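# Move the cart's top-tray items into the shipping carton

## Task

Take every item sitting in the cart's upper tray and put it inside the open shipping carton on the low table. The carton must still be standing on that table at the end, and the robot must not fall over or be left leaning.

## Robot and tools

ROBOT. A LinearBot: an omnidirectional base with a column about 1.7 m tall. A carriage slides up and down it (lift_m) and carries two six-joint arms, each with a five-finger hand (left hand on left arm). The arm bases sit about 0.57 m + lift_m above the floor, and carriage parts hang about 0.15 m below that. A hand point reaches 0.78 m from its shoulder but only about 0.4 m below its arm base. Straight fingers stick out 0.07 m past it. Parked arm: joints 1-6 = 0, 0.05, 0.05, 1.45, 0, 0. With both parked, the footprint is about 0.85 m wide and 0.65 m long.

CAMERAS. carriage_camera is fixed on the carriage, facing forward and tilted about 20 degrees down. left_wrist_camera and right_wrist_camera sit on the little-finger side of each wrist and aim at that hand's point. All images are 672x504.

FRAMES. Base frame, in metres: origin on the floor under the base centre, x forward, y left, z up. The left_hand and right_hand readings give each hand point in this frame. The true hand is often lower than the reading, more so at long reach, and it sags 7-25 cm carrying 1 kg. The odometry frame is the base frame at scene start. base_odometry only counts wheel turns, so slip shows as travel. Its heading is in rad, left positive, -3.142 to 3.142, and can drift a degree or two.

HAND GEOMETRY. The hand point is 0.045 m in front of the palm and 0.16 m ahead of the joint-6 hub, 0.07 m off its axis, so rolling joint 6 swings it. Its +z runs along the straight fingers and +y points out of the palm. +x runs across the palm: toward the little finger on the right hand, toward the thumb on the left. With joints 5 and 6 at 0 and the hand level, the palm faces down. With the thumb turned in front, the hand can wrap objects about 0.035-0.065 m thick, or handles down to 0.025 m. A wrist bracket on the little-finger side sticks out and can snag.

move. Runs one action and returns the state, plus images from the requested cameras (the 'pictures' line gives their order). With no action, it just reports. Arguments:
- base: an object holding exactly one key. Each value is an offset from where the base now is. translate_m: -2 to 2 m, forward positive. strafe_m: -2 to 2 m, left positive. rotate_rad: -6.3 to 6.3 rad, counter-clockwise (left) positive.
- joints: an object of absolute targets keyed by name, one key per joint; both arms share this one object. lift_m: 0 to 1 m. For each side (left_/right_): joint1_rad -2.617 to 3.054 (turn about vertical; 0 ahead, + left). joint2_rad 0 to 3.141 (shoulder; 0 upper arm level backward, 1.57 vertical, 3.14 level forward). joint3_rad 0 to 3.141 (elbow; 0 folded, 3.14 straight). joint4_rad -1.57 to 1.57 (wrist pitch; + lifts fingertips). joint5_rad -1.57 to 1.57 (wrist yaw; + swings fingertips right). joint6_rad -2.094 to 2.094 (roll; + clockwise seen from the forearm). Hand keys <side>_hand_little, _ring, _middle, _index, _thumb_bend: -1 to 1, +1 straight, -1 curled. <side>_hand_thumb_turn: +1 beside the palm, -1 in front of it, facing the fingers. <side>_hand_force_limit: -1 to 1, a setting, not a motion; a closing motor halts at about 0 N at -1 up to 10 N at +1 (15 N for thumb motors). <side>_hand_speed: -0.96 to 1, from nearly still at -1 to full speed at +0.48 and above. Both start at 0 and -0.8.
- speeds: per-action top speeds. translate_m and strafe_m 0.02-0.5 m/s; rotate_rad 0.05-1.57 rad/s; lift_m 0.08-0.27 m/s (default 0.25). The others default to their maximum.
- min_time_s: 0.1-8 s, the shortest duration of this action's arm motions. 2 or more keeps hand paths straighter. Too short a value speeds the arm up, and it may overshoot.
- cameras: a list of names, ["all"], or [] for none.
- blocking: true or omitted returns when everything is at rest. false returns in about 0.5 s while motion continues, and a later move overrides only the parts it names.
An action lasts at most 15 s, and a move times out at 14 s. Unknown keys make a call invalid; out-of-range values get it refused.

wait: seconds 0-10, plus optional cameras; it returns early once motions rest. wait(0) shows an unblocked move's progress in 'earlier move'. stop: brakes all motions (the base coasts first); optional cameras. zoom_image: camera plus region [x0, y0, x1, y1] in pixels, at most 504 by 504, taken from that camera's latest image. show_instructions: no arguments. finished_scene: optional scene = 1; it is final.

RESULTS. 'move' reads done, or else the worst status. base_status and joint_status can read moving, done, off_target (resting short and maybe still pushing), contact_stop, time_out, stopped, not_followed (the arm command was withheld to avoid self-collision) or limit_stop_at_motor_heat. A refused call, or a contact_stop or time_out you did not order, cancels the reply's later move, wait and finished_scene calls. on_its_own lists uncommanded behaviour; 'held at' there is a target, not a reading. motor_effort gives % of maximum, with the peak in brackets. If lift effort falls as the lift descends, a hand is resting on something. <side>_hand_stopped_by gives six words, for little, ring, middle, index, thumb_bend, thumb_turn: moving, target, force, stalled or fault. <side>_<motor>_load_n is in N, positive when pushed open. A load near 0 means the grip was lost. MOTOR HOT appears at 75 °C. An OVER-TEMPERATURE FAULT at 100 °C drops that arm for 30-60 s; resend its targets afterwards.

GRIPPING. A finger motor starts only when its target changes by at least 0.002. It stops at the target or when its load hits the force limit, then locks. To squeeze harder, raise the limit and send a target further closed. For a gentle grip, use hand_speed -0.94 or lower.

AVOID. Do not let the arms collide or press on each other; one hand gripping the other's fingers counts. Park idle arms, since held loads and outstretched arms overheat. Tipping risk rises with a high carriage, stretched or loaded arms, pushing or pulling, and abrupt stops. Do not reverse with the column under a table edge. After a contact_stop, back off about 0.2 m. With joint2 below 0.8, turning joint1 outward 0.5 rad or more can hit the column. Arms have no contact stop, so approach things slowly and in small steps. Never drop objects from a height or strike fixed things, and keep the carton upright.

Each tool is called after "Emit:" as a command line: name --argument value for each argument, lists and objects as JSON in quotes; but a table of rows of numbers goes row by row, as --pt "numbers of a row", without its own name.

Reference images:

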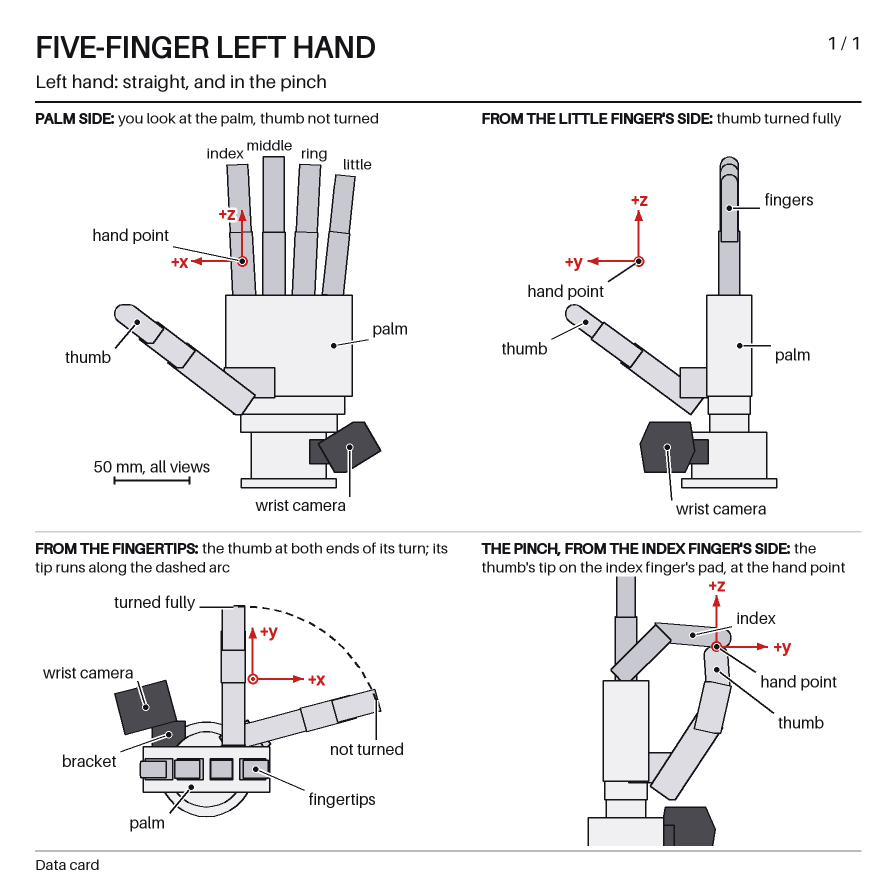

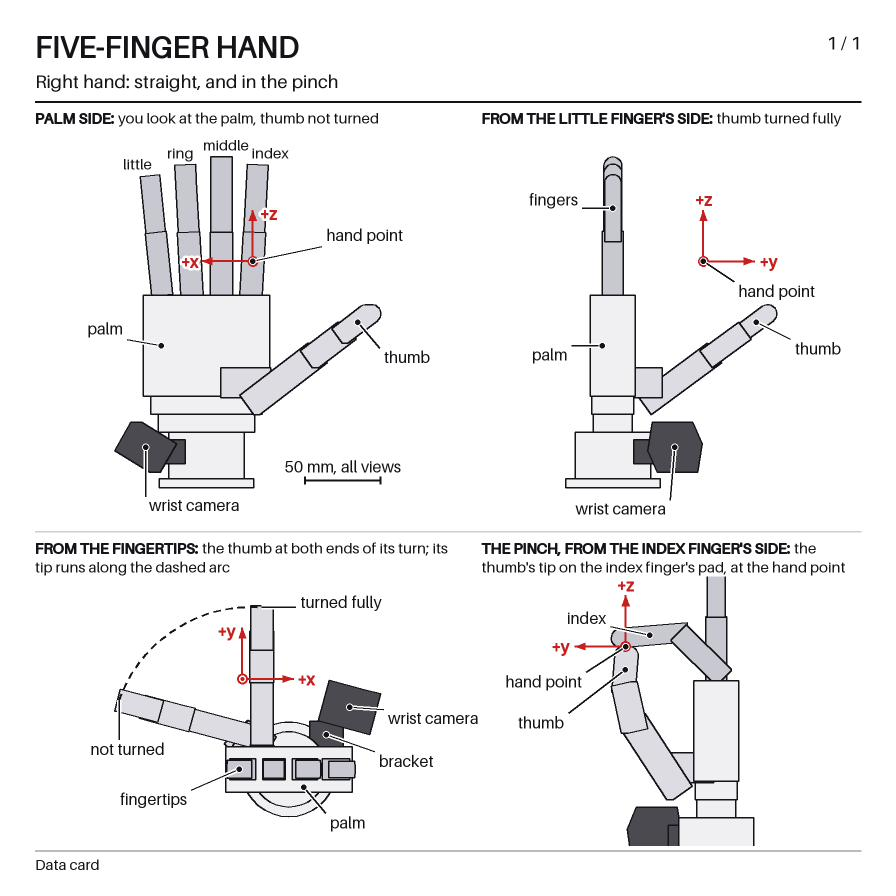

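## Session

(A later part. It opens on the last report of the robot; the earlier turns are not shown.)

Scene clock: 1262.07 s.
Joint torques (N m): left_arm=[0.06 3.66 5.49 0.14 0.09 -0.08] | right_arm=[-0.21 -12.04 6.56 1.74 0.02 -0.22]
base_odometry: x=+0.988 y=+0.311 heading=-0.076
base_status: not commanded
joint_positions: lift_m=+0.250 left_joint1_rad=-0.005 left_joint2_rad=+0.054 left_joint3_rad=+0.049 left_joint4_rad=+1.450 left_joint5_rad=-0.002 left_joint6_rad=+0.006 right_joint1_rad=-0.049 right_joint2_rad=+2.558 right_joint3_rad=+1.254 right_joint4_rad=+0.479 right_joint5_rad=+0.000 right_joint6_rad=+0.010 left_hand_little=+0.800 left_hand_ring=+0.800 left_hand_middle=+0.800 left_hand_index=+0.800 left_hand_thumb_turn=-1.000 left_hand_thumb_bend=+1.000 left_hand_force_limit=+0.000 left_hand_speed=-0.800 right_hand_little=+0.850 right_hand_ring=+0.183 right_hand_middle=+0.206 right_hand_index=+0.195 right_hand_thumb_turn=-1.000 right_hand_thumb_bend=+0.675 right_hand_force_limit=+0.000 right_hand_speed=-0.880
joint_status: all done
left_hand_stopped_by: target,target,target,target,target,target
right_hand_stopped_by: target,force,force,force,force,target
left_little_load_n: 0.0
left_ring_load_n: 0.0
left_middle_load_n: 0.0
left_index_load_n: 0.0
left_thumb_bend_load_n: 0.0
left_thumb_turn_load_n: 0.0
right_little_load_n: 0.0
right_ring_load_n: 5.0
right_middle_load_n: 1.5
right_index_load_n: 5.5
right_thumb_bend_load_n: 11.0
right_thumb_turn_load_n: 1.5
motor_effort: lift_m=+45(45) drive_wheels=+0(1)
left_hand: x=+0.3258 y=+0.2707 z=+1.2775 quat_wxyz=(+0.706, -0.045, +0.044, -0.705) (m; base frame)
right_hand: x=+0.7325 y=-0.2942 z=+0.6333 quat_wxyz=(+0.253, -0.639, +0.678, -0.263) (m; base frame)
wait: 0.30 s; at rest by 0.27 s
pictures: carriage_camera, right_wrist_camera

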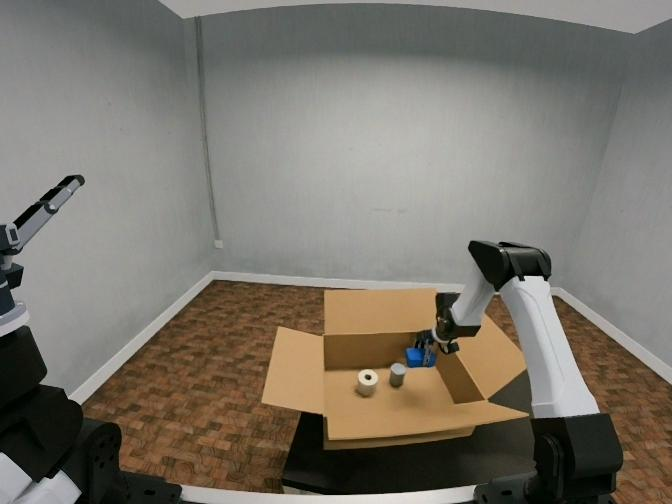

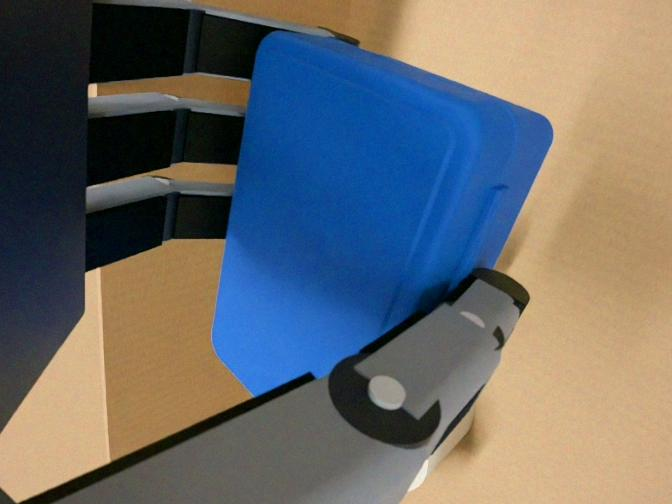

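Emit:
move --joints '{"lift_m": 0.135}' --speeds '{"lift_m": 0.1}'

Emit:
wait --seconds 0.3 --cameras '["carriage_camera", "right_wrist_camera"]'

Emit:
zoom_image --camera "carriage_camera" --region '[280, 230, 520, 450]'

Scene clock: 1284.17 s.
Joint torques (N m): left_arm=[0.17 3.66 5.34 0.08 0.12 -0.13] | right_arm=[-0.28 -12.4 6.31 1.74 0.02 -0.22]
move: done
base_odometry: x=+0.988 y=+0.311 heading=-0.076
base_status: not commanded
joint_positions: lift_m=+0.135 left_joint1_rad=-0.005 left_joint2_rad=+0.054 left_joint3_rad=+0.049 left_joint4_rad=+1.451 left_joint5_rad=-0.002 left_joint6_rad=+0.006 right_joint1_rad=-0.049 right_joint2_rad=+2.559 right_joint3_rad=+1.256 right_joint4_rad=+0.483 right_joint5_rad=+0.000 right_joint6_rad=+0.010 left_hand_little=+0.800 left_hand_ring=+0.800 left_hand_middle=+0.800 left_hand_index=+0.800 left_hand_thumb_turn=-1.000 left_hand_thumb_bend=+1.000 left_hand_force_limit=+0.000 left_hand_speed=-0.800 right_hand_little=+0.850 right_hand_ring=+0.183 right_hand_middle=+0.205 right_hand_index=+0.194 right_hand_thumb_turn=-1.000 right_hand_thumb_bend=+0.672 right_hand_force_limit=+0.000 right_hand_speed=-0.880
joint_status: all done
left_hand_stopped_by: target,target,target,target,target,target
right_hand_stopped_by: target,force,force,force,force,target
left_little_load_n: 0.0
left_ring_load_n: -0.5
left_middle_load_n: 0.0
left_index_load_n: 0.0
left_thumb_bend_load_n: 0.0
left_thumb_turn_load_n: 0.0
right_little_load_n: 0.0
right_ring_load_n: 0.5
right_middle_load_n: 1.0
right_index_load_n: 0.0
right_thumb_bend_load_n: 1.5
right_thumb_turn_load_n: 0.0
motor_effort: lift_m=+45(45) drive_wheels=+0(1)
left_hand: x=+0.3257 y=+0.2707 z=+1.1625 quat_wxyz=(+0.706, -0.045, +0.044, -0.705) (m; base frame)
right_hand: x=+0.7340 y=-0.2943 z=+0.5188 quat_wxyz=(+0.254, -0.638, +0.677, -0.264) (m; base frame)
pictures: none

Scene clock: 1284.47 s.
Joint torques (N m): left_arm=[0.21 3.81 5.37 0.08 0.1 -0.08] | right_arm=[-0.23 -12.14 6.27 1.68 0.02 -0.22]
base_odometry: x=+0.988 y=+0.311 heading=-0.076
base_status: not commanded
joint_positions: lift_m=+0.135 left_joint1_rad=-0.005 left_joint2_rad=+0.054 left_joint3_rad=+0.049 left_joint4_rad=+1.451 left_joint5_rad=-0.002 left_joint6_rad=+0.006 right_joint1_rad=-0.049 right_joint2_rad=+2.559 right_joint3_rad=+1.256 right_joint4_rad=+0.483 right_joint5_rad=+0.000 right_joint6_rad=+0.010 left_hand_little=+0.800 left_hand_ring=+0.800 left_hand_middle=+0.800 left_hand_index=+0.800 left_hand_thumb_turn=-1.000 left_hand_thumb_bend=+1.000 left_hand_force_limit=+0.000 left_hand_speed=-0.800 right_hand_little=+0.850 right_hand_ring=+0.183 right_hand_middle=+0.205 right_hand_index=+0.194 right_hand_thumb_turn=-1.000 right_hand_thumb_bend=+0.672 right_hand_force_limit=+0.000 right_hand_speed=-0.880
joint_status: all done
left_hand_stopped_by: target,target,target,target,target,target
right_hand_stopped_by: target,force,force,force,force,target
left_little_load_n: 0.0
left_ring_load_n: 0.0
left_middle_load_n: 0.0
left_index_load_n: 0.0
left_thumb_bend_load_n: 0.0
left_thumb_turn_load_n: 0.0
right_little_load_n: 0.0
right_ring_load_n: 0.5
right_middle_load_n: 0.0
right_index_load_n: 0.0
right_thumb_bend_load_n: 1.0
right_thumb_turn_load_n: 0.0
motor_effort: lift_m=+45(45) drive_wheels=+0(1)
left_hand: x=+0.3257 y=+0.2707 z=+1.1625 quat_wxyz=(+0.706, -0.045, +0.044, -0.705) (m; base frame)
right_hand: x=+0.7340 y=-0.2943 z=+0.5188 quat_wxyz=(+0.254, -0.638, +0.677, -0.264) (m; base frame)
wait: 0.30 s; at rest by 0.27 s
pictures: carriage_camera, right_wrist_camera

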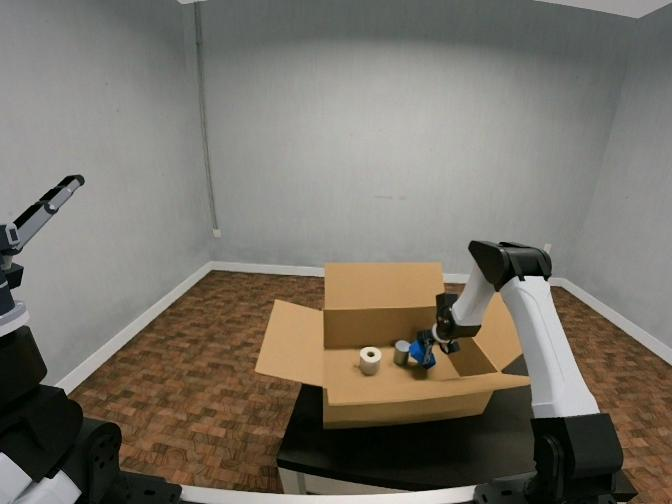

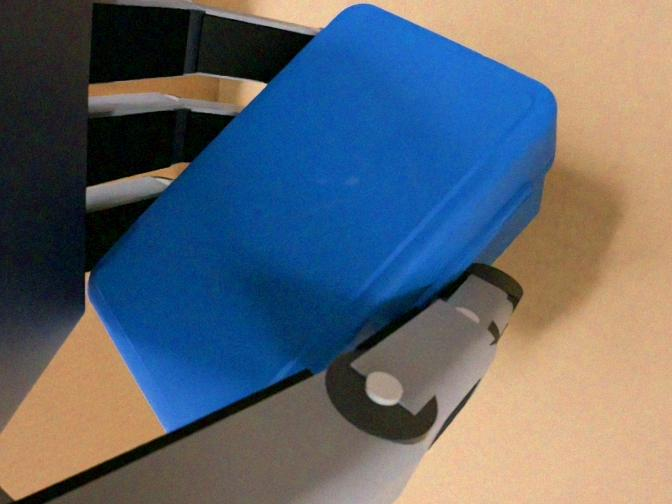

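Scaled by 2.100 from the camera's 672x504 image, which has a finer 960x720 frame.

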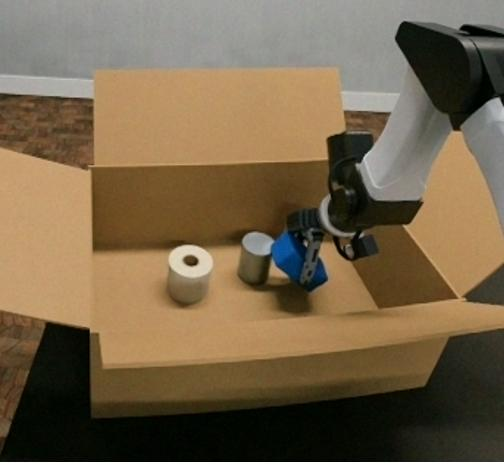

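Emit:
move --joints '{"right_hand_speed": -0.92, "right_hand_index": -0.65, "right_hand_middle": -0.65, "right_hand_ring": -0.65, "right_hand_thumb_bend": -0.65}'

Emit:
move --joints '{"lift_m": 0.2}' --speeds '{"lift_m": 0.08}'

Emit:
wait --seconds 0.3 --cameras '["carriage_camera", "right_wrist_camera"]'

Emit:
zoom_image --camera "carriage_camera" --region '[280, 230, 520, 450]'

Scene clock: 1294.80 s.
Joint torques (N m): left_arm=[0.21 3.62 5.24 0.09 0.1 -0.13] | right_arm=[-0.28 -12.3 6.24 1.69 0.03 -0.22]
move: off_target
base_odometry: x=+0.988 y=+0.311 heading=-0.076
base_status: not commanded
joint_positions: lift_m=+0.135 left_joint1_rad=-0.005 left_joint2_rad=+0.054 left_joint3_rad=+0.049 left_joint4_rad=+1.451 left_joint5_rad=-0.002 left_joint6_rad=+0.006 right_joint1_rad=-0.049 right_joint2_rad=+2.559 right_joint3_rad=+1.256 right_joint4_rad=+0.483 right_joint5_rad=+0.000 right_joint6_rad=+0.010 left_hand_little=+0.800 left_hand_ring=+0.800 left_hand_middle=+0.800 left_hand_index=+0.800 left_hand_thumb_turn=-1.000 left_hand_thumb_bend=+1.000 left_hand_force_limit=+0.000 left_hand_speed=-0.800 right_hand_little=+0.850 right_hand_ring=+0.148 right_hand_middle=+0.170 right_hand_index=+0.137 right_hand_thumb_turn=-1.000 right_hand_thumb_bend=+0.661 right_hand_force_limit=+0.000 right_hand_speed=-0.920
joint_status: right_hand_ring off_target (ended at +0.148, target -0.650); right_hand_middle off_target (ended at +0.170, target -0.650); right_hand_index off_target (ended at +0.137, target -0.650); right_hand_thumb_bend off_target (ended at +0.661, target -0.650); the others done
left_hand_stopped_by: target,target,target,target,target,target
right_hand_stopped_by: target,force,force,force,force,target
left_little_load_n: 0.0
left_ring_load_n: 0.0
left_middle_load_n: 0.0
left_index_load_n: 0.0
left_thumb_bend_load_n: 0.0
left_thumb_turn_load_n: 0.0
right_little_load_n: 0.0
right_ring_load_n: 4.5
right_middle_load_n: 3.0
right_index_load_n: 6.5
right_thumb_bend_load_n: 10.5
right_thumb_turn_load_n: 1.0
motor_effort: lift_m=+45(45) drive_wheels=+0(1)
left_hand: x=+0.3257 y=+0.2707 z=+1.1625 quat_wxyz=(+0.706, -0.045, +0.044, -0.705) (m; base frame)
right_hand: x=+0.7340 y=-0.2943 z=+0.5188 quat_wxyz=(+0.254, -0.638, +0.677, -0.264) (m; base frame)
pictures: none

Scene clock: 1295.97 s.
Joint torques (N m): left_arm=[0.1 3.88 5.33 0.12 0.14 -0.11] | right_arm=[-0.24 -12.48 6.15 1.68 0.03 -0.21]
move: done
base_odometry: x=+0.988 y=+0.311 heading=-0.076
base_status: not commanded
joint_positions: lift_m=+0.200 left_joint1_rad=-0.005 left_joint2_rad=+0.054 left_joint3_rad=+0.049 left_joint4_rad=+1.451 left_joint5_rad=-0.002 left_joint6_rad=+0.006 right_joint1_rad=-0.049 right_joint2_rad=+2.560 right_joint3_rad=+1.256 right_joint4_rad=+0.483 right_joint5_rad=+0.000 right_joint6_rad=+0.010 left_hand_little=+0.800 left_hand_ring=+0.800 left_hand_middle=+0.800 left_hand_index=+0.800 left_hand_thumb_turn=-1.000 left_hand_thumb_bend=+1.000 left_hand_force_limit=+0.000 left_hand_speed=-0.800 right_hand_little=+0.850 right_hand_ring=+0.148 right_hand_middle=+0.170 right_hand_index=+0.137 right_hand_thumb_turn=-1.000 right_hand_thumb_bend=+0.661 right_hand_force_limit=+0.000 right_hand_speed=-0.920
joint_status: all done
left_hand_stopped_by: target,target,target,target,target,target
right_hand_stopped_by: target,force,force,force,force,target
left_little_load_n: -0.5
left_ring_load_n: 0.0
left_middle_load_n: 0.0
left_index_load_n: 0.0
left_thumb_bend_load_n: 0.0
left_thumb_turn_load_n: 0.0
right_little_load_n: 0.0
right_ring_load_n: 4.0
right_middle_load_n: 3.0
right_index_load_n: 6.5
right_thumb_bend_load_n: 10.5
right_thumb_turn_load_n: 0.5
motor_effort: lift_m=+45(55) drive_wheels=+0(1)
left_hand: x=+0.3257 y=+0.2707 z=+1.2275 quat_wxyz=(+0.706, -0.045, +0.044, -0.705) (m; base frame)
right_hand: x=+0.7336 y=-0.2943 z=+0.5831 quat_wxyz=(+0.254, -0.638, +0.677, -0.264) (m; base frame)
pictures: none

Scene clock: 1296.27 s.
Joint torques (N m): left_arm=[0.35 3.59 5.56 0.03 0.11 -0.09] | right_arm=[-0.18 -12.34 6.19 1.69 0.05 -0.21]
base_odometry: x=+0.988 y=+0.311 heading=-0.076
base_status: not commanded
joint_positions: lift_m=+0.200 left_joint1_rad=-0.005 left_joint2_rad=+0.054 left_joint3_rad=+0.049 left_joint4_rad=+1.451 left_joint5_rad=-0.002 left_joint6_rad=+0.006 right_joint1_rad=-0.049 right_joint2_rad=+2.560 right_joint3_rad=+1.256 right_joint4_rad=+0.483 right_joint5_rad=+0.000 right_joint6_rad=+0.010 left_hand_little=+0.800 left_hand_ring=+0.800 left_hand_middle=+0.800 left_hand_index=+0.800 left_hand_thumb_turn=-1.000 left_hand_thumb_bend=+1.000 left_hand_force_limit=+0.000 left_hand_speed=-0.800 right_hand_little=+0.850 right_hand_ring=+0.148 right_hand_middle=+0.170 right_hand_index=+0.137 right_hand_thumb_turn=-1.000 right_hand_thumb_bend=+0.661 right_hand_force_limit=+0.000 right_hand_speed=-0.920
joint_status: all done
left_hand_stopped_by: target,target,target,target,target,target
right_hand_stopped_by: target,force,force,force,force,target
left_little_load_n: 0.0
left_ring_load_n: 0.0
left_middle_load_n: 0.0
left_index_load_n: 0.0
left_thumb_bend_load_n: 0.5
left_thumb_turn_load_n: 0.0
right_little_load_n: 0.0
right_ring_load_n: 4.0
right_middle_load_n: 3.5
right_index_load_n: 6.5
right_thumb_bend_load_n: 10.5
right_thumb_turn_load_n: 1.0
motor_effort: lift_m=+45(55) drive_wheels=+0(1)
left_hand: x=+0.3257 y=+0.2707 z=+1.2275 quat_wxyz=(+0.706, -0.045, +0.044, -0.705) (m; base frame)
right_hand: x=+0.7336 y=-0.2943 z=+0.5831 quat_wxyz=(+0.254, -0.638, +0.677, -0.264) (m; base frame)
wait: 0.30 s; at rest by 0.27 s
pictures: carriage_camera, right_wrist_camera

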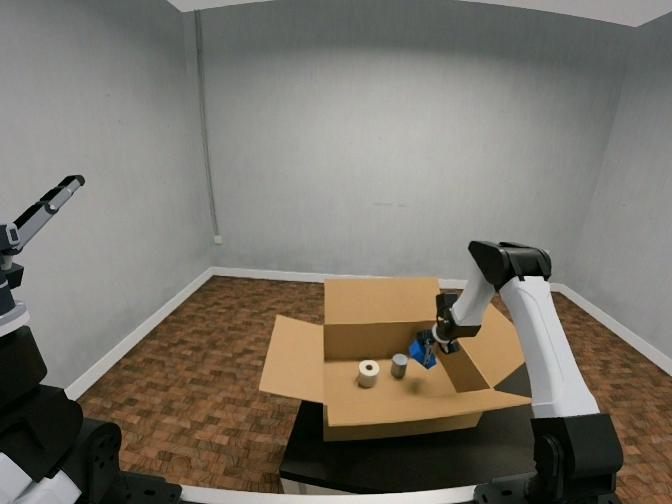

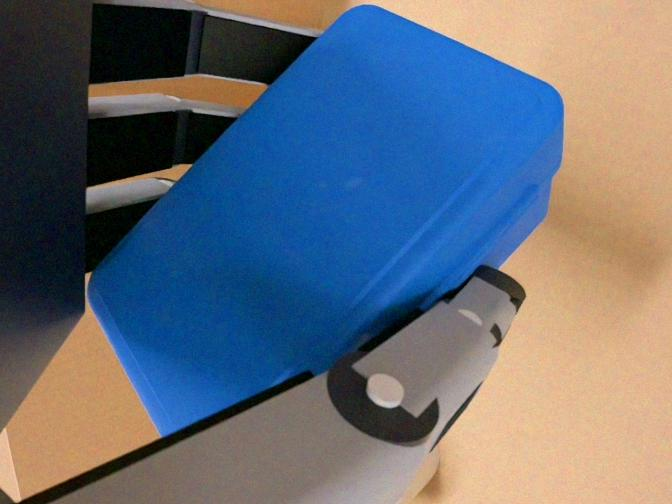

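Scaled by 2.100 from the camera's 672x504 image, which has a finer 960x720 frame.

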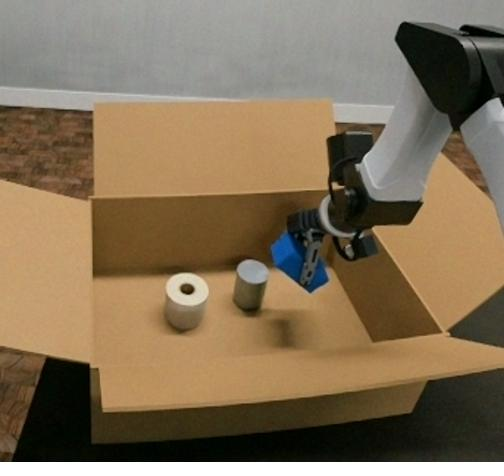

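Emit:
move --base '{"translate_m": -0.027}' --speeds '{"translate_m": 0.1}'

Emit:
move --base '{"strafe_m": -0.018}' --speeds '{"strafe_m": 0.1}'

Emit:
move --joints '{"lift_m": 0.14}' --speeds '{"lift_m": 0.08}'

Emit:
wait --seconds 0.3 --cameras '["carriage_camera", "right_wrist_camera"]'

Emit:
zoom_image --camera "carriage_camera" --region '[280, 230, 520, 450]'

Scene clock: 1306.50 s.
Joint torques (N m): left_arm=[0.02 3.7 5.38 0.09 0.09 -0.11] | right_arm=[-0.28 -12.31 6.23 1.71 0.01 -0.2]
move: done
base_odometry: x=+0.961 y=+0.314 heading=-0.076
base_status: done
joint_positions: lift_m=+0.200 left_joint1_rad=-0.005 left_joint2_rad=+0.054 left_joint3_rad=+0.049 left_joint4_rad=+1.452 left_joint5_rad=-0.002 left_joint6_rad=+0.006 right_joint1_rad=-0.049 right_joint2_rad=+2.560 right_joint3_rad=+1.256 right_joint4_rad=+0.483 right_joint5_rad=+0.000 right_joint6_rad=+0.010 left_hand_little=+0.800 left_hand_ring=+0.800 left_hand_middle=+0.800 left_hand_index=+0.800 left_hand_thumb_turn=-1.000 left_hand_thumb_bend=+1.000 left_hand_force_limit=+0.000 left_hand_speed=-0.800 right_hand_little=+0.850 right_hand_ring=+0.148 right_hand_middle=+0.170 right_hand_index=+0.137 right_hand_thumb_turn=-1.000 right_hand_thumb_bend=+0.661 right_hand_force_limit=+0.000 right_hand_speed=-0.920
joint_status: not commanded
left_hand_stopped_by: target,target,target,target,target,target
right_hand_stopped_by: target,force,force,force,force,target
left_little_load_n: 0.0
left_ring_load_n: 0.0
left_middle_load_n: 0.0
left_index_load_n: 0.0
left_thumb_bend_load_n: 0.0
left_thumb_turn_load_n: 0.0
right_little_load_n: 0.0
right_ring_load_n: 4.0
right_middle_load_n: 3.5
right_index_load_n: 6.5
right_thumb_bend_load_n: 10.5
right_thumb_turn_load_n: 1.0
motor_effort: lift_m=+45(45) drive_wheels=+0(6)
left_hand: x=+0.3255 y=+0.2707 z=+1.2276 quat_wxyz=(+0.706, -0.044, +0.044, -0.705) (m; base frame)
right_hand: x=+0.7336 y=-0.2943 z=+0.5831 quat_wxyz=(+0.254, -0.638, +0.677, -0.264) (m; base frame)
pictures: none

Scene clock: 1307.33 s.
Joint torques (N m): left_arm=[0.17 3.71 5.48 0.07 0.08 -0.08] | right_arm=[-0.09 -12.38 6.19 1.71 0.02 -0.22]
move: done
base_odometry: x=+0.959 y=+0.296 heading=-0.076
base_status: done
joint_positions: lift_m=+0.200 left_joint1_rad=-0.005 left_joint2_rad=+0.054 left_joint3_rad=+0.049 left_joint4_rad=+1.452 left_joint5_rad=-0.001 left_joint6_rad=+0.006 right_joint1_rad=-0.051 right_joint2_rad=+2.560 right_joint3_rad=+1.256 right_joint4_rad=+0.482 right_joint5_rad=+0.000 right_joint6_rad=+0.010 left_hand_little=+0.800 left_hand_ring=+0.800 left_hand_middle=+0.800 left_hand_index=+0.800 left_hand_thumb_turn=-1.000 left_hand_thumb_bend=+1.000 left_hand_force_limit=+0.000 left_hand_speed=-0.800 right_hand_little=+0.850 right_hand_ring=+0.148 right_hand_middle=+0.170 right_hand_index=+0.137 right_hand_thumb_turn=-1.000 right_hand_thumb_bend=+0.661 right_hand_force_limit=+0.000 right_hand_speed=-0.920
joint_status: not commanded
left_hand_stopped_by: target,target,target,target,target,target
right_hand_stopped_by: target,force,force,force,force,target
left_little_load_n: 0.0
left_ring_load_n: 0.0
left_middle_load_n: 0.0
left_index_load_n: 0.0
left_thumb_bend_load_n: 0.0
left_thumb_turn_load_n: 0.0
right_little_load_n: 0.0
right_ring_load_n: 4.0
right_middle_load_n: 3.0
right_index_load_n: 6.5
right_thumb_bend_load_n: 10.5
right_thumb_turn_load_n: 1.0
motor_effort: lift_m=+45(45) drive_wheels=+0(4)
left_hand: x=+0.3255 y=+0.2706 z=+1.2275 quat_wxyz=(+0.706, -0.044, +0.044, -0.705) (m; base frame)
right_hand: x=+0.7336 y=-0.2956 z=+0.5830 quat_wxyz=(+0.253, -0.638, +0.678, -0.264) (m; base frame)
pictures: none

Scene clock: 1308.43 s.
Joint torques (N m): left_arm=[0.03 3.78 5.19 0.01 0.12 -0.08] | right_arm=[0.05 -12.46 6.08 1.71 0.05 -0.21]
move: done
base_odometry: x=+0.959 y=+0.296 heading=-0.076
base_status: not commanded
joint_positions: lift_m=+0.140 left_joint1_rad=-0.005 left_joint2_rad=+0.054 left_joint3_rad=+0.049 left_joint4_rad=+1.452 left_joint5_rad=-0.001 left_joint6_rad=+0.006 right_joint1_rad=-0.051 right_joint2_rad=+2.561 right_joint3_rad=+1.257 right_joint4_rad=+0.482 right_joint5_rad=+0.000 right_joint6_rad=+0.010 left_hand_little=+0.800 left_hand_ring=+0.800 left_hand_middle=+0.800 left_hand_index=+0.800 left_hand_thumb_turn=-1.000 left_hand_thumb_bend=+1.000 left_hand_force_limit=+0.000 left_hand_speed=-0.800 right_hand_little=+0.850 right_hand_ring=+0.148 right_hand_middle=+0.170 right_hand_index=+0.137 right_hand_thumb_turn=-1.000 right_hand_thumb_bend=+0.661 right_hand_force_limit=+0.000 right_hand_speed=-0.920
joint_status: all done
left_hand_stopped_by: target,target,target,target,target,target
right_hand_stopped_by: target,force,force,force,force,target
left_little_load_n: 0.0
left_ring_load_n: 0.0
left_middle_load_n: 0.0
left_index_load_n: 0.0
left_thumb_bend_load_n: 0.0
left_thumb_turn_load_n: 0.0
right_little_load_n: 0.0
right_ring_load_n: 4.0
right_middle_load_n: 3.0
right_index_load_n: 6.5
right_thumb_bend_load_n: 10.5
right_thumb_turn_load_n: 1.0
motor_effort: lift_m=+45(46) drive_wheels=+0(1)
left_hand: x=+0.3255 y=+0.2706 z=+1.1675 quat_wxyz=(+0.706, -0.044, +0.044, -0.705) (m; base frame)
right_hand: x=+0.7336 y=-0.2956 z=+0.5229 quat_wxyz=(+0.253, -0.638, +0.678, -0.264) (m; base frame)
pictures: none

Scene clock: 1308.73 s.
Joint torques (N m): left_arm=[0.06 3.73 5.41 0.09 0.06 -0.11] | right_arm=[0.01 -12.46 6.04 1.69 0.02 -0.21]
base_odometry: x=+0.959 y=+0.296 heading=-0.076
base_status: not commanded
joint_positions: lift_m=+0.140 left_joint1_rad=-0.005 left_joint2_rad=+0.054 left_joint3_rad=+0.049 left_joint4_rad=+1.452 left_joint5_rad=-0.001 left_joint6_rad=+0.006 right_joint1_rad=-0.051 right_joint2_rad=+2.561 right_joint3_rad=+1.257 right_joint4_rad=+0.482 right_joint5_rad=+0.000 right_joint6_rad=+0.010 left_hand_little=+0.800 left_hand_ring=+0.800 left_hand_middle=+0.800 left_hand_index=+0.800 left_hand_thumb_turn=-1.000 left_hand_thumb_bend=+1.000 left_hand_force_limit=+0.000 left_hand_speed=-0.800 right_hand_little=+0.850 right_hand_ring=+0.148 right_hand_middle=+0.170 right_hand_index=+0.137 right_hand_thumb_turn=-1.000 right_hand_thumb_bend=+0.661 right_hand_force_limit=+0.000 right_hand_speed=-0.920
joint_status: all done
left_hand_stopped_by: target,target,target,target,target,target
right_hand_stopped_by: target,force,force,force,force,target
left_little_load_n: 0.0
left_ring_load_n: 0.0
left_middle_load_n: 0.0
left_index_load_n: 0.0
left_thumb_bend_load_n: 0.0
left_thumb_turn_load_n: 0.0
right_little_load_n: 0.0
right_ring_load_n: 4.0
right_middle_load_n: 3.0
right_index_load_n: 6.5
right_thumb_bend_load_n: 10.5
right_thumb_turn_load_n: 1.0
motor_effort: lift_m=+45(46) drive_wheels=+1(1)
left_hand: x=+0.3255 y=+0.2706 z=+1.1675 quat_wxyz=(+0.706, -0.044, +0.044, -0.705) (m; base frame)
right_hand: x=+0.7336 y=-0.2956 z=+0.5229 quat_wxyz=(+0.253, -0.638, +0.678, -0.264) (m; base frame)
wait: 0.30 s; at rest by 0.27 s
pictures: carriage_camera, right_wrist_camera

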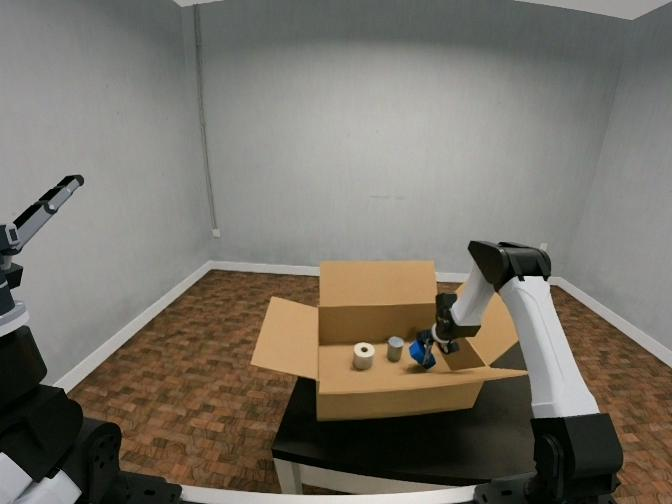

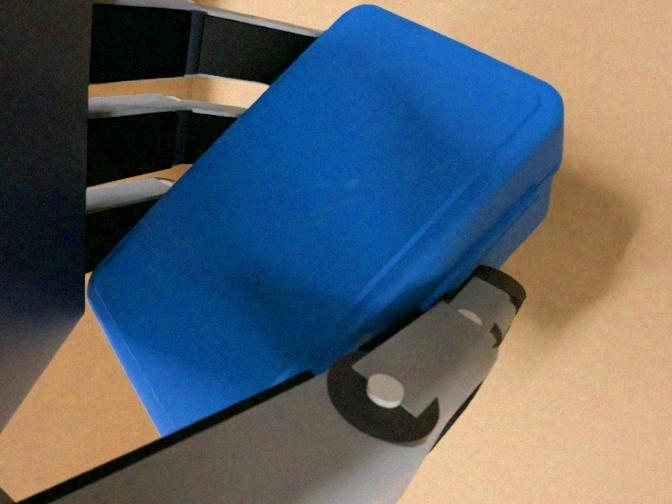

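Scaled by 2.100 from the camera's 672x504 image, which has a finer 960x720 frame.

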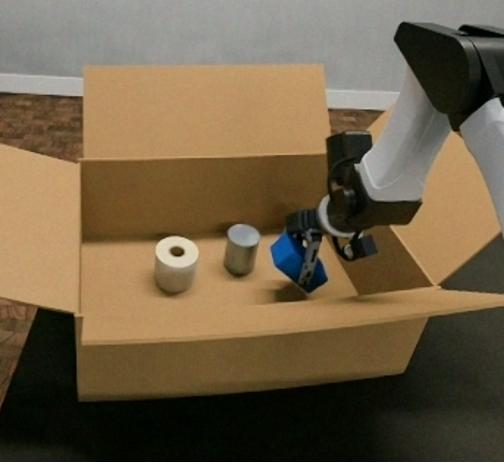

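Emit:
move --joints '{"lift_m": 0.12}' --speeds '{"lift_m": 0.08}'

Emit:
move --joints '{"lift_m": 0.108}' --speeds '{"lift_m": 0.08}'

Emit:
wait --seconds 0.3 --cameras '["carriage_camera", "right_wrist_camera"]'

Emit:
zoom_image --camera "carriage_camera" --region '[280, 230, 520, 450]'

Scene clock: 1314.00 s.
Joint torques (N m): left_arm=[0.17 3.78 5.27 0 0.08 -0.09] | right_arm=[0.03 -12.64 6.23 1.72 0.02 -0.2]
move: done
base_odometry: x=+0.959 y=+0.296 heading=-0.076
base_status: not commanded
joint_positions: lift_m=+0.120 left_joint1_rad=-0.005 left_joint2_rad=+0.054 left_joint3_rad=+0.049 left_joint4_rad=+1.452 left_joint5_rad=-0.001 left_joint6_rad=+0.006 right_joint1_rad=-0.051 right_joint2_rad=+2.561 right_joint3_rad=+1.257 right_joint4_rad=+0.481 right_joint5_rad=+0.000 right_joint6_rad=+0.010 left_hand_little=+0.800 left_hand_ring=+0.800 left_hand_middle=+0.800 left_hand_index=+0.800 left_hand_thumb_turn=-1.000 left_hand_thumb_bend=+1.000 left_hand_force_limit=+0.000 left_hand_speed=-0.800 right_hand_little=+0.850 right_hand_ring=+0.148 right_hand_middle=+0.170 right_hand_index=+0.137 right_hand_thumb_turn=-1.000 right_hand_thumb_bend=+0.661 right_hand_force_limit=+0.000 right_hand_speed=-0.920
joint_status: all done
left_hand_stopped_by: target,target,target,target,target,target
right_hand_stopped_by: target,force,force,force,force,target
left_little_load_n: 0.0
left_ring_load_n: 0.0
left_middle_load_n: 0.0
left_index_load_n: 0.0
left_thumb_bend_load_n: 0.0
left_thumb_turn_load_n: 0.0
right_little_load_n: 0.0
right_ring_load_n: 4.0
right_middle_load_n: 3.0
right_index_load_n: 6.5
right_thumb_bend_load_n: 10.5
right_thumb_turn_load_n: 1.0
motor_effort: lift_m=+45(46) drive_wheels=+0(1)
left_hand: x=+0.3255 y=+0.2706 z=+1.1475 quat_wxyz=(+0.706, -0.044, +0.044, -0.705) (m; base frame)
right_hand: x=+0.7335 y=-0.2956 z=+0.5027 quat_wxyz=(+0.253, -0.638, +0.678, -0.264) (m; base frame)
pictures: none

Scene clock: 1314.53 s.
Joint torques (N m): left_arm=[-0.16 3.79 5.5 0.04 0.1 -0.14] | right_arm=[-0.03 -12.48 6 1.66 0.07 -0.19]
move: done
base_odometry: x=+0.959 y=+0.296 heading=-0.076
base_status: not commanded
joint_positions: lift_m=+0.108 left_joint1_rad=-0.005 left_joint2_rad=+0.054 left_joint3_rad=+0.049 left_joint4_rad=+1.452 left_joint5_rad=-0.001 left_joint6_rad=+0.006 right_joint1_rad=-0.051 right_joint2_rad=+2.561 right_joint3_rad=+1.258 right_joint4_rad=+0.488 right_joint5_rad=-0.001 right_joint6_rad=+0.010 left_hand_little=+0.800 left_hand_ring=+0.800 left_hand_middle=+0.800 left_hand_index=+0.800 left_hand_thumb_turn=-1.000 left_hand_thumb_bend=+1.000 left_hand_force_limit=+0.000 left_hand_speed=-0.800 right_hand_little=+0.850 right_hand_ring=+0.148 right_hand_middle=+0.170 right_hand_index=+0.137 right_hand_thumb_turn=-1.000 right_hand_thumb_bend=+0.661 right_hand_force_limit=+0.000 right_hand_speed=-0.920
joint_status: all done
left_hand_stopped_by: target,target,target,target,target,target
right_hand_stopped_by: target,force,force,force,force,target
left_little_load_n: 0.0
left_ring_load_n: 0.0
left_middle_load_n: 0.0
left_index_load_n: 0.0
left_thumb_bend_load_n: 0.0
left_thumb_turn_load_n: 0.0
right_little_load_n: 0.5
right_ring_load_n: 4.0
right_middle_load_n: 2.5
right_index_load_n: 5.5
right_thumb_bend_load_n: 10.0
right_thumb_turn_load_n: 1.5
motor_effort: lift_m=+45(46) drive_wheels=+0(1)
left_hand: x=+0.3255 y=+0.2706 z=+1.1356 quat_wxyz=(+0.706, -0.044, +0.044, -0.705) (m; base frame)
right_hand: x=+0.7356 y=-0.2955 z=+0.4921 quat_wxyz=(+0.256, -0.637, +0.677, -0.266) (m; base frame)
pictures: none

Scene clock: 1314.83 s.
Joint torques (N m): left_arm=[0.13 3.75 5.38 0.05 0.09 -0.11] | right_arm=[0.02 -12.55 6 1.65 0.01 -0.22]
base_odometry: x=+0.959 y=+0.296 heading=-0.076
base_status: not commanded
joint_positions: lift_m=+0.108 left_joint1_rad=-0.005 left_joint2_rad=+0.054 left_joint3_rad=+0.049 left_joint4_rad=+1.452 left_joint5_rad=-0.001 left_joint6_rad=+0.006 right_joint1_rad=-0.051 right_joint2_rad=+2.561 right_joint3_rad=+1.258 right_joint4_rad=+0.488 right_joint5_rad=-0.001 right_joint6_rad=+0.010 left_hand_little=+0.800 left_hand_ring=+0.800 left_hand_middle=+0.800 left_hand_index=+0.800 left_hand_thumb_turn=-1.000 left_hand_thumb_bend=+1.000 left_hand_force_limit=+0.000 left_hand_speed=-0.800 right_hand_little=+0.850 right_hand_ring=+0.148 right_hand_middle=+0.170 right_hand_index=+0.137 right_hand_thumb_turn=-1.000 right_hand_thumb_bend=+0.661 right_hand_force_limit=+0.000 right_hand_speed=-0.920
joint_status: all done
left_hand_stopped_by: target,target,target,target,target,target
right_hand_stopped_by: target,force,force,force,force,target
left_little_load_n: 0.0
left_ring_load_n: 0.0
left_middle_load_n: 0.0
left_index_load_n: 0.0
left_thumb_bend_load_n: 0.0
left_thumb_turn_load_n: 0.0
right_little_load_n: 0.0
right_ring_load_n: 3.5
right_middle_load_n: 2.5
right_index_load_n: 5.5
right_thumb_bend_load_n: 10.0
right_thumb_turn_load_n: 1.5
motor_effort: lift_m=+45(46) drive_wheels=+0(1)
left_hand: x=+0.3255 y=+0.2706 z=+1.1356 quat_wxyz=(+0.706, -0.044, +0.044, -0.705) (m; base frame)
right_hand: x=+0.7356 y=-0.2955 z=+0.4921 quat_wxyz=(+0.256, -0.637, +0.677, -0.266) (m; base frame)
wait: 0.30 s; at rest by 0.27 s
pictures: carriage_camera, right_wrist_camera

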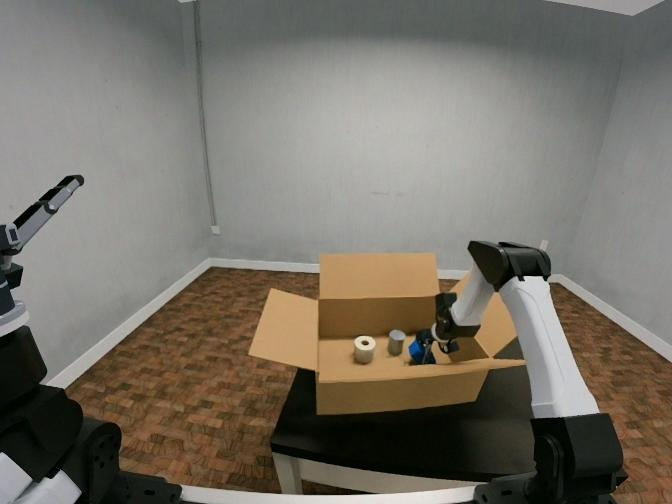

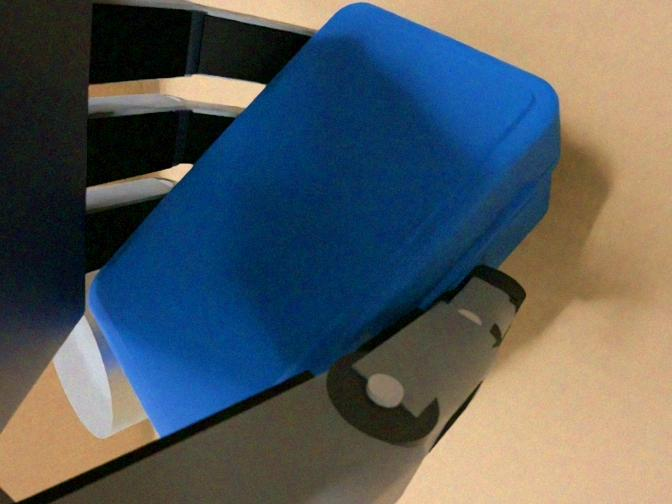

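Scaled by 2.100 from the camera's 672x504 image, which has a finer 960x720 frame.

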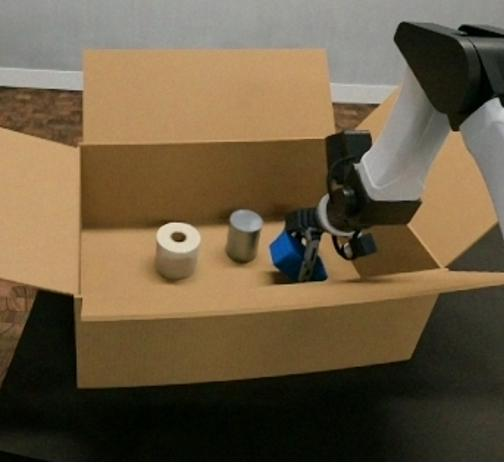

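Emit:
move --joints '{"lift_m": 0.095}' --speeds '{"lift_m": 0.08}'

Emit:
wait --seconds 0.3 --cameras '["carriage_camera", "right_wrist_camera"]'

Emit:
zoom_image --camera "carriage_camera" --region '[280, 230, 520, 450]'

Scene clock: 1320.30 s.
Joint torques (N m): left_arm=[0.25 3.66 5.64 0.05 0.11 -0.12] | right_arm=[-0.16 -12.52 5.85 1.49 0.11 -0.21]
move: done
base_odometry: x=+0.959 y=+0.296 heading=-0.076
base_status: not commanded
joint_positions: lift_m=+0.095 left_joint1_rad=-0.005 left_joint2_rad=+0.054 left_joint3_rad=+0.049 left_joint4_rad=+1.452 left_joint5_rad=-0.001 left_joint6_rad=+0.006 right_joint1_rad=-0.050 right_joint2_rad=+2.561 right_joint3_rad=+1.260 right_joint4_rad=+0.505 right_joint5_rad=-0.004 right_joint6_rad=+0.010 left_hand_little=+0.800 left_hand_ring=+0.800 left_hand_middle=+0.800 left_hand_index=+0.800 left_hand_thumb_turn=-1.000 left_hand_thumb_bend=+1.000 left_hand_force_limit=+0.000 left_hand_speed=-0.800 right_hand_little=+0.850 right_hand_ring=+0.148 right_hand_middle=+0.170 right_hand_index=+0.137 right_hand_thumb_turn=-1.000 right_hand_thumb_bend=+0.661 right_hand_force_limit=+0.000 right_hand_speed=-0.920
joint_status: all done
left_hand_stopped_by: target,target,target,target,target,target
right_hand_stopped_by: target,force,force,force,force,target
left_little_load_n: 0.0
left_ring_load_n: 0.0
left_middle_load_n: 0.0
left_index_load_n: 0.0
left_thumb_bend_load_n: 0.0
left_thumb_turn_load_n: 0.0
right_little_load_n: 0.0
right_ring_load_n: 3.0
right_middle_load_n: 1.5
right_index_load_n: 3.0
right_thumb_bend_load_n: 8.5
right_thumb_turn_load_n: 2.5
motor_effort: lift_m=+43(45) drive_wheels=+0(1)
left_hand: x=+0.3255 y=+0.2706 z=+1.1226 quat_wxyz=(+0.706, -0.044, +0.044, -0.705) (m; base frame)
right_hand: x=+0.7405 y=-0.2946 z=+0.4822 quat_wxyz=(+0.263, -0.635, +0.674, -0.271) (m; base frame)
pictures: none

Scene clock: 1320.60 s.
Joint torques (N m): left_arm=[0.09 3.55 5.35 0.06 0.09 -0.17] | right_arm=[-0.1 -12.53 5.86 1.51 0.06 -0.22]
base_odometry: x=+0.959 y=+0.296 heading=-0.076
base_status: not commanded
joint_positions: lift_m=+0.095 left_joint1_rad=-0.005 left_joint2_rad=+0.054 left_joint3_rad=+0.049 left_joint4_rad=+1.452 left_joint5_rad=-0.001 left_joint6_rad=+0.006 right_joint1_rad=-0.050 right_joint2_rad=+2.561 right_joint3_rad=+1.260 right_joint4_rad=+0.505 right_joint5_rad=-0.004 right_joint6_rad=+0.010 left_hand_little=+0.800 left_hand_ring=+0.800 left_hand_middle=+0.800 left_hand_index=+0.800 left_hand_thumb_turn=-1.000 left_hand_thumb_bend=+1.000 left_hand_force_limit=+0.000 left_hand_speed=-0.800 right_hand_little=+0.850 right_hand_ring=+0.148 right_hand_middle=+0.170 right_hand_index=+0.137 right_hand_thumb_turn=-1.000 right_hand_thumb_bend=+0.661 right_hand_force_limit=+0.000 right_hand_speed=-0.920
joint_status: all done
left_hand_stopped_by: target,target,target,target,target,target
right_hand_stopped_by: target,force,force,force,force,target
left_little_load_n: 0.0
left_ring_load_n: 0.0
left_middle_load_n: 0.0
left_index_load_n: 0.0
left_thumb_bend_load_n: 0.0
left_thumb_turn_load_n: 0.0
right_little_load_n: 0.0
right_ring_load_n: 3.0
right_middle_load_n: 1.5
right_index_load_n: 3.5
right_thumb_bend_load_n: 8.5
right_thumb_turn_load_n: 2.0
motor_effort: lift_m=+43(45) drive_wheels=+0(1)
left_hand: x=+0.3255 y=+0.2706 z=+1.1226 quat_wxyz=(+0.706, -0.044, +0.044, -0.705) (m; base frame)
right_hand: x=+0.7405 y=-0.2946 z=+0.4822 quat_wxyz=(+0.263, -0.635, +0.674, -0.271) (m; base frame)
wait: 0.30 s; at rest by 0.27 s
pictures: carriage_camera, right_wrist_camera

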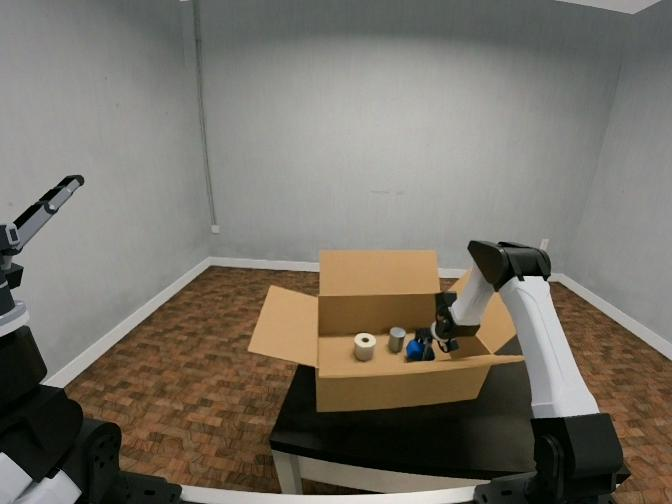

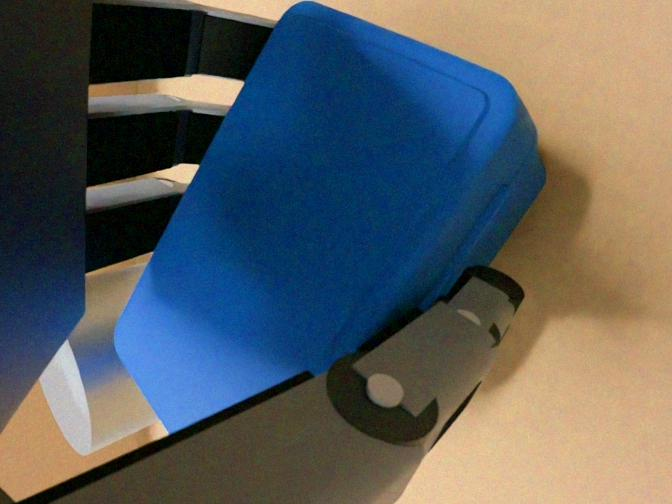

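Scaled by 2.100 from the camera's 672x504 image, which has a finer 960x720 frame.

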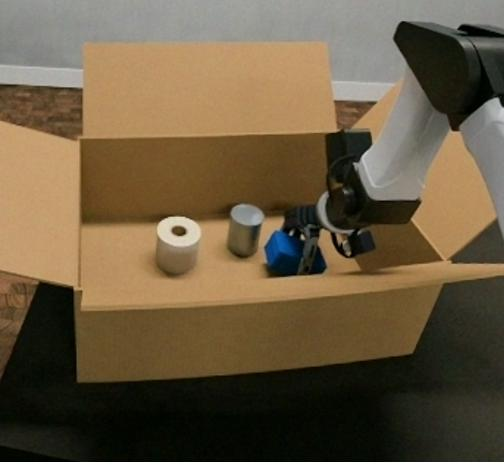

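Emit:
move --joints '{"lift_m": 0.083}' --speeds '{"lift_m": 0.08}'

Emit:
wait --seconds 0.3 --cameras '["carriage_camera", "right_wrist_camera"]'

Emit:
zoom_image --camera "carriage_camera" --region '[380, 300, 480, 400]'

Scene clock: 1324.90 s.
Joint torques (N m): left_arm=[0.06 3.69 5.35 0.03 0.11 -0.07] | right_arm=[-0.14 -11.21 5.83 1.41 0.07 -0.22]
move: done
base_odometry: x=+0.959 y=+0.296 heading=-0.076
base_status: not commanded
joint_positions: lift_m=+0.083 left_joint1_rad=-0.005 left_joint2_rad=+0.054 left_joint3_rad=+0.049 left_joint4_rad=+1.452 left_joint5_rad=-0.001 left_joint6_rad=+0.006 right_joint1_rad=-0.050 right_joint2_rad=+2.545 right_joint3_rad=+1.262 right_joint4_rad=+0.520 right_joint5_rad=-0.005 right_joint6_rad=+0.010 left_hand_little=+0.800 left_hand_ring=+0.800 left_hand_middle=+0.800 left_hand_index=+0.800 left_hand_thumb_turn=-1.000 left_hand_thumb_bend=+1.000 left_hand_force_limit=+0.000 left_hand_speed=-0.800 right_hand_little=+0.850 right_hand_ring=+0.147 right_hand_middle=+0.170 right_hand_index=+0.137 right_hand_thumb_turn=-1.000 right_hand_thumb_bend=+0.661 right_hand_force_limit=+0.000 right_hand_speed=-0.920
joint_status: all done
left_hand_stopped_by: target,target,target,target,target,target
right_hand_stopped_by: target,force,force,force,force,target
left_little_load_n: 0.0
left_ring_load_n: 0.0
left_middle_load_n: 0.0
left_index_load_n: 0.0
left_thumb_bend_load_n: 0.0
left_thumb_turn_load_n: 0.0
right_little_load_n: 0.0
right_ring_load_n: 3.0
right_middle_load_n: 0.5
right_index_load_n: 3.5
right_thumb_bend_load_n: 8.5
right_thumb_turn_load_n: 2.0
motor_effort: lift_m=+43(44) drive_wheels=-1(1)
left_hand: x=+0.3255 y=+0.2706 z=+1.1106 quat_wxyz=(+0.706, -0.044, +0.044, -0.705) (m; base frame)
right_hand: x=+0.7497 y=-0.2949 z=+0.4808 quat_wxyz=(+0.274, -0.631, +0.669, -0.282) (m; base frame)
pictures: none

Scene clock: 1325.20 s.
Joint torques (N m): left_arm=[0.29 3.52 5.63 0.1 0.1 -0.11] | right_arm=[-0.1 -11.03 5.86 1.37 0.06 -0.22]
base_odometry: x=+0.959 y=+0.296 heading=-0.076
base_status: not commanded
joint_positions: lift_m=+0.083 left_joint1_rad=-0.005 left_joint2_rad=+0.054 left_joint3_rad=+0.049 left_joint4_rad=+1.452 left_joint5_rad=-0.001 left_joint6_rad=+0.006 right_joint1_rad=-0.050 right_joint2_rad=+2.545 right_joint3_rad=+1.262 right_joint4_rad=+0.520 right_joint5_rad=-0.005 right_joint6_rad=+0.010 left_hand_little=+0.800 left_hand_ring=+0.800 left_hand_middle=+0.800 left_hand_index=+0.800 left_hand_thumb_turn=-1.000 left_hand_thumb_bend=+1.000 left_hand_force_limit=+0.000 left_hand_speed=-0.800 right_hand_little=+0.850 right_hand_ring=+0.147 right_hand_middle=+0.170 right_hand_index=+0.137 right_hand_thumb_turn=-1.000 right_hand_thumb_bend=+0.661 right_hand_force_limit=+0.000 right_hand_speed=-0.920
joint_status: all done
left_hand_stopped_by: target,target,target,target,target,target
right_hand_stopped_by: target,force,force,force,force,target
left_little_load_n: 0.0
left_ring_load_n: -0.5
left_middle_load_n: -0.5
left_index_load_n: 0.0
left_thumb_bend_load_n: 0.0
left_thumb_turn_load_n: 0.0
right_little_load_n: 0.0
right_ring_load_n: 3.0
right_middle_load_n: 0.5
right_index_load_n: 3.5
right_thumb_bend_load_n: 8.5
right_thumb_turn_load_n: 2.0
motor_effort: lift_m=+43(44) drive_wheels=+0(1)
left_hand: x=+0.3255 y=+0.2706 z=+1.1106 quat_wxyz=(+0.706, -0.044, +0.044, -0.705) (m; base frame)
right_hand: x=+0.7497 y=-0.2949 z=+0.4808 quat_wxyz=(+0.274, -0.631, +0.669, -0.282) (m; base frame)
wait: 0.30 s; at rest by 0.27 s
pictures: carriage_camera, right_wrist_camera

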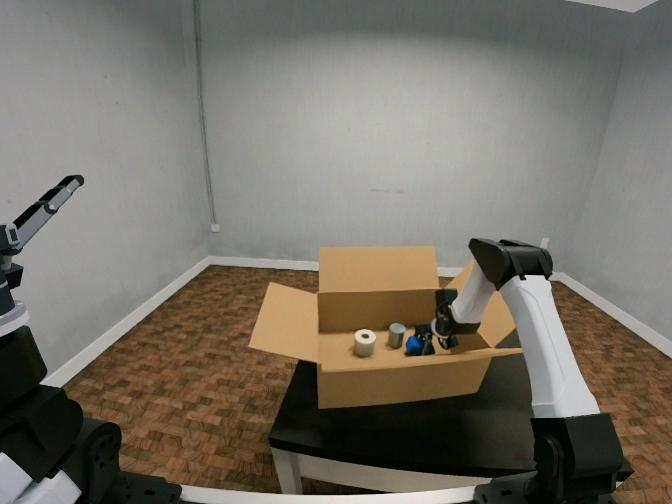

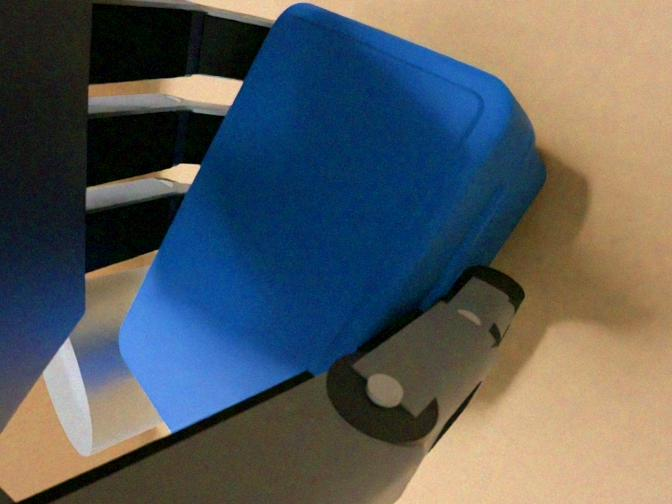

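Scaled by 5.040 from the camera's 672x504 image, which has a finer 960x720 frame.

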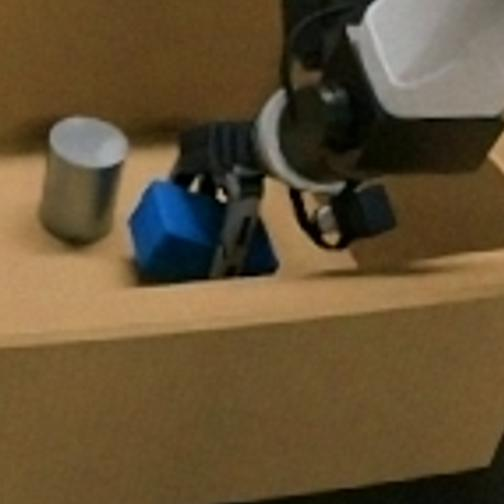

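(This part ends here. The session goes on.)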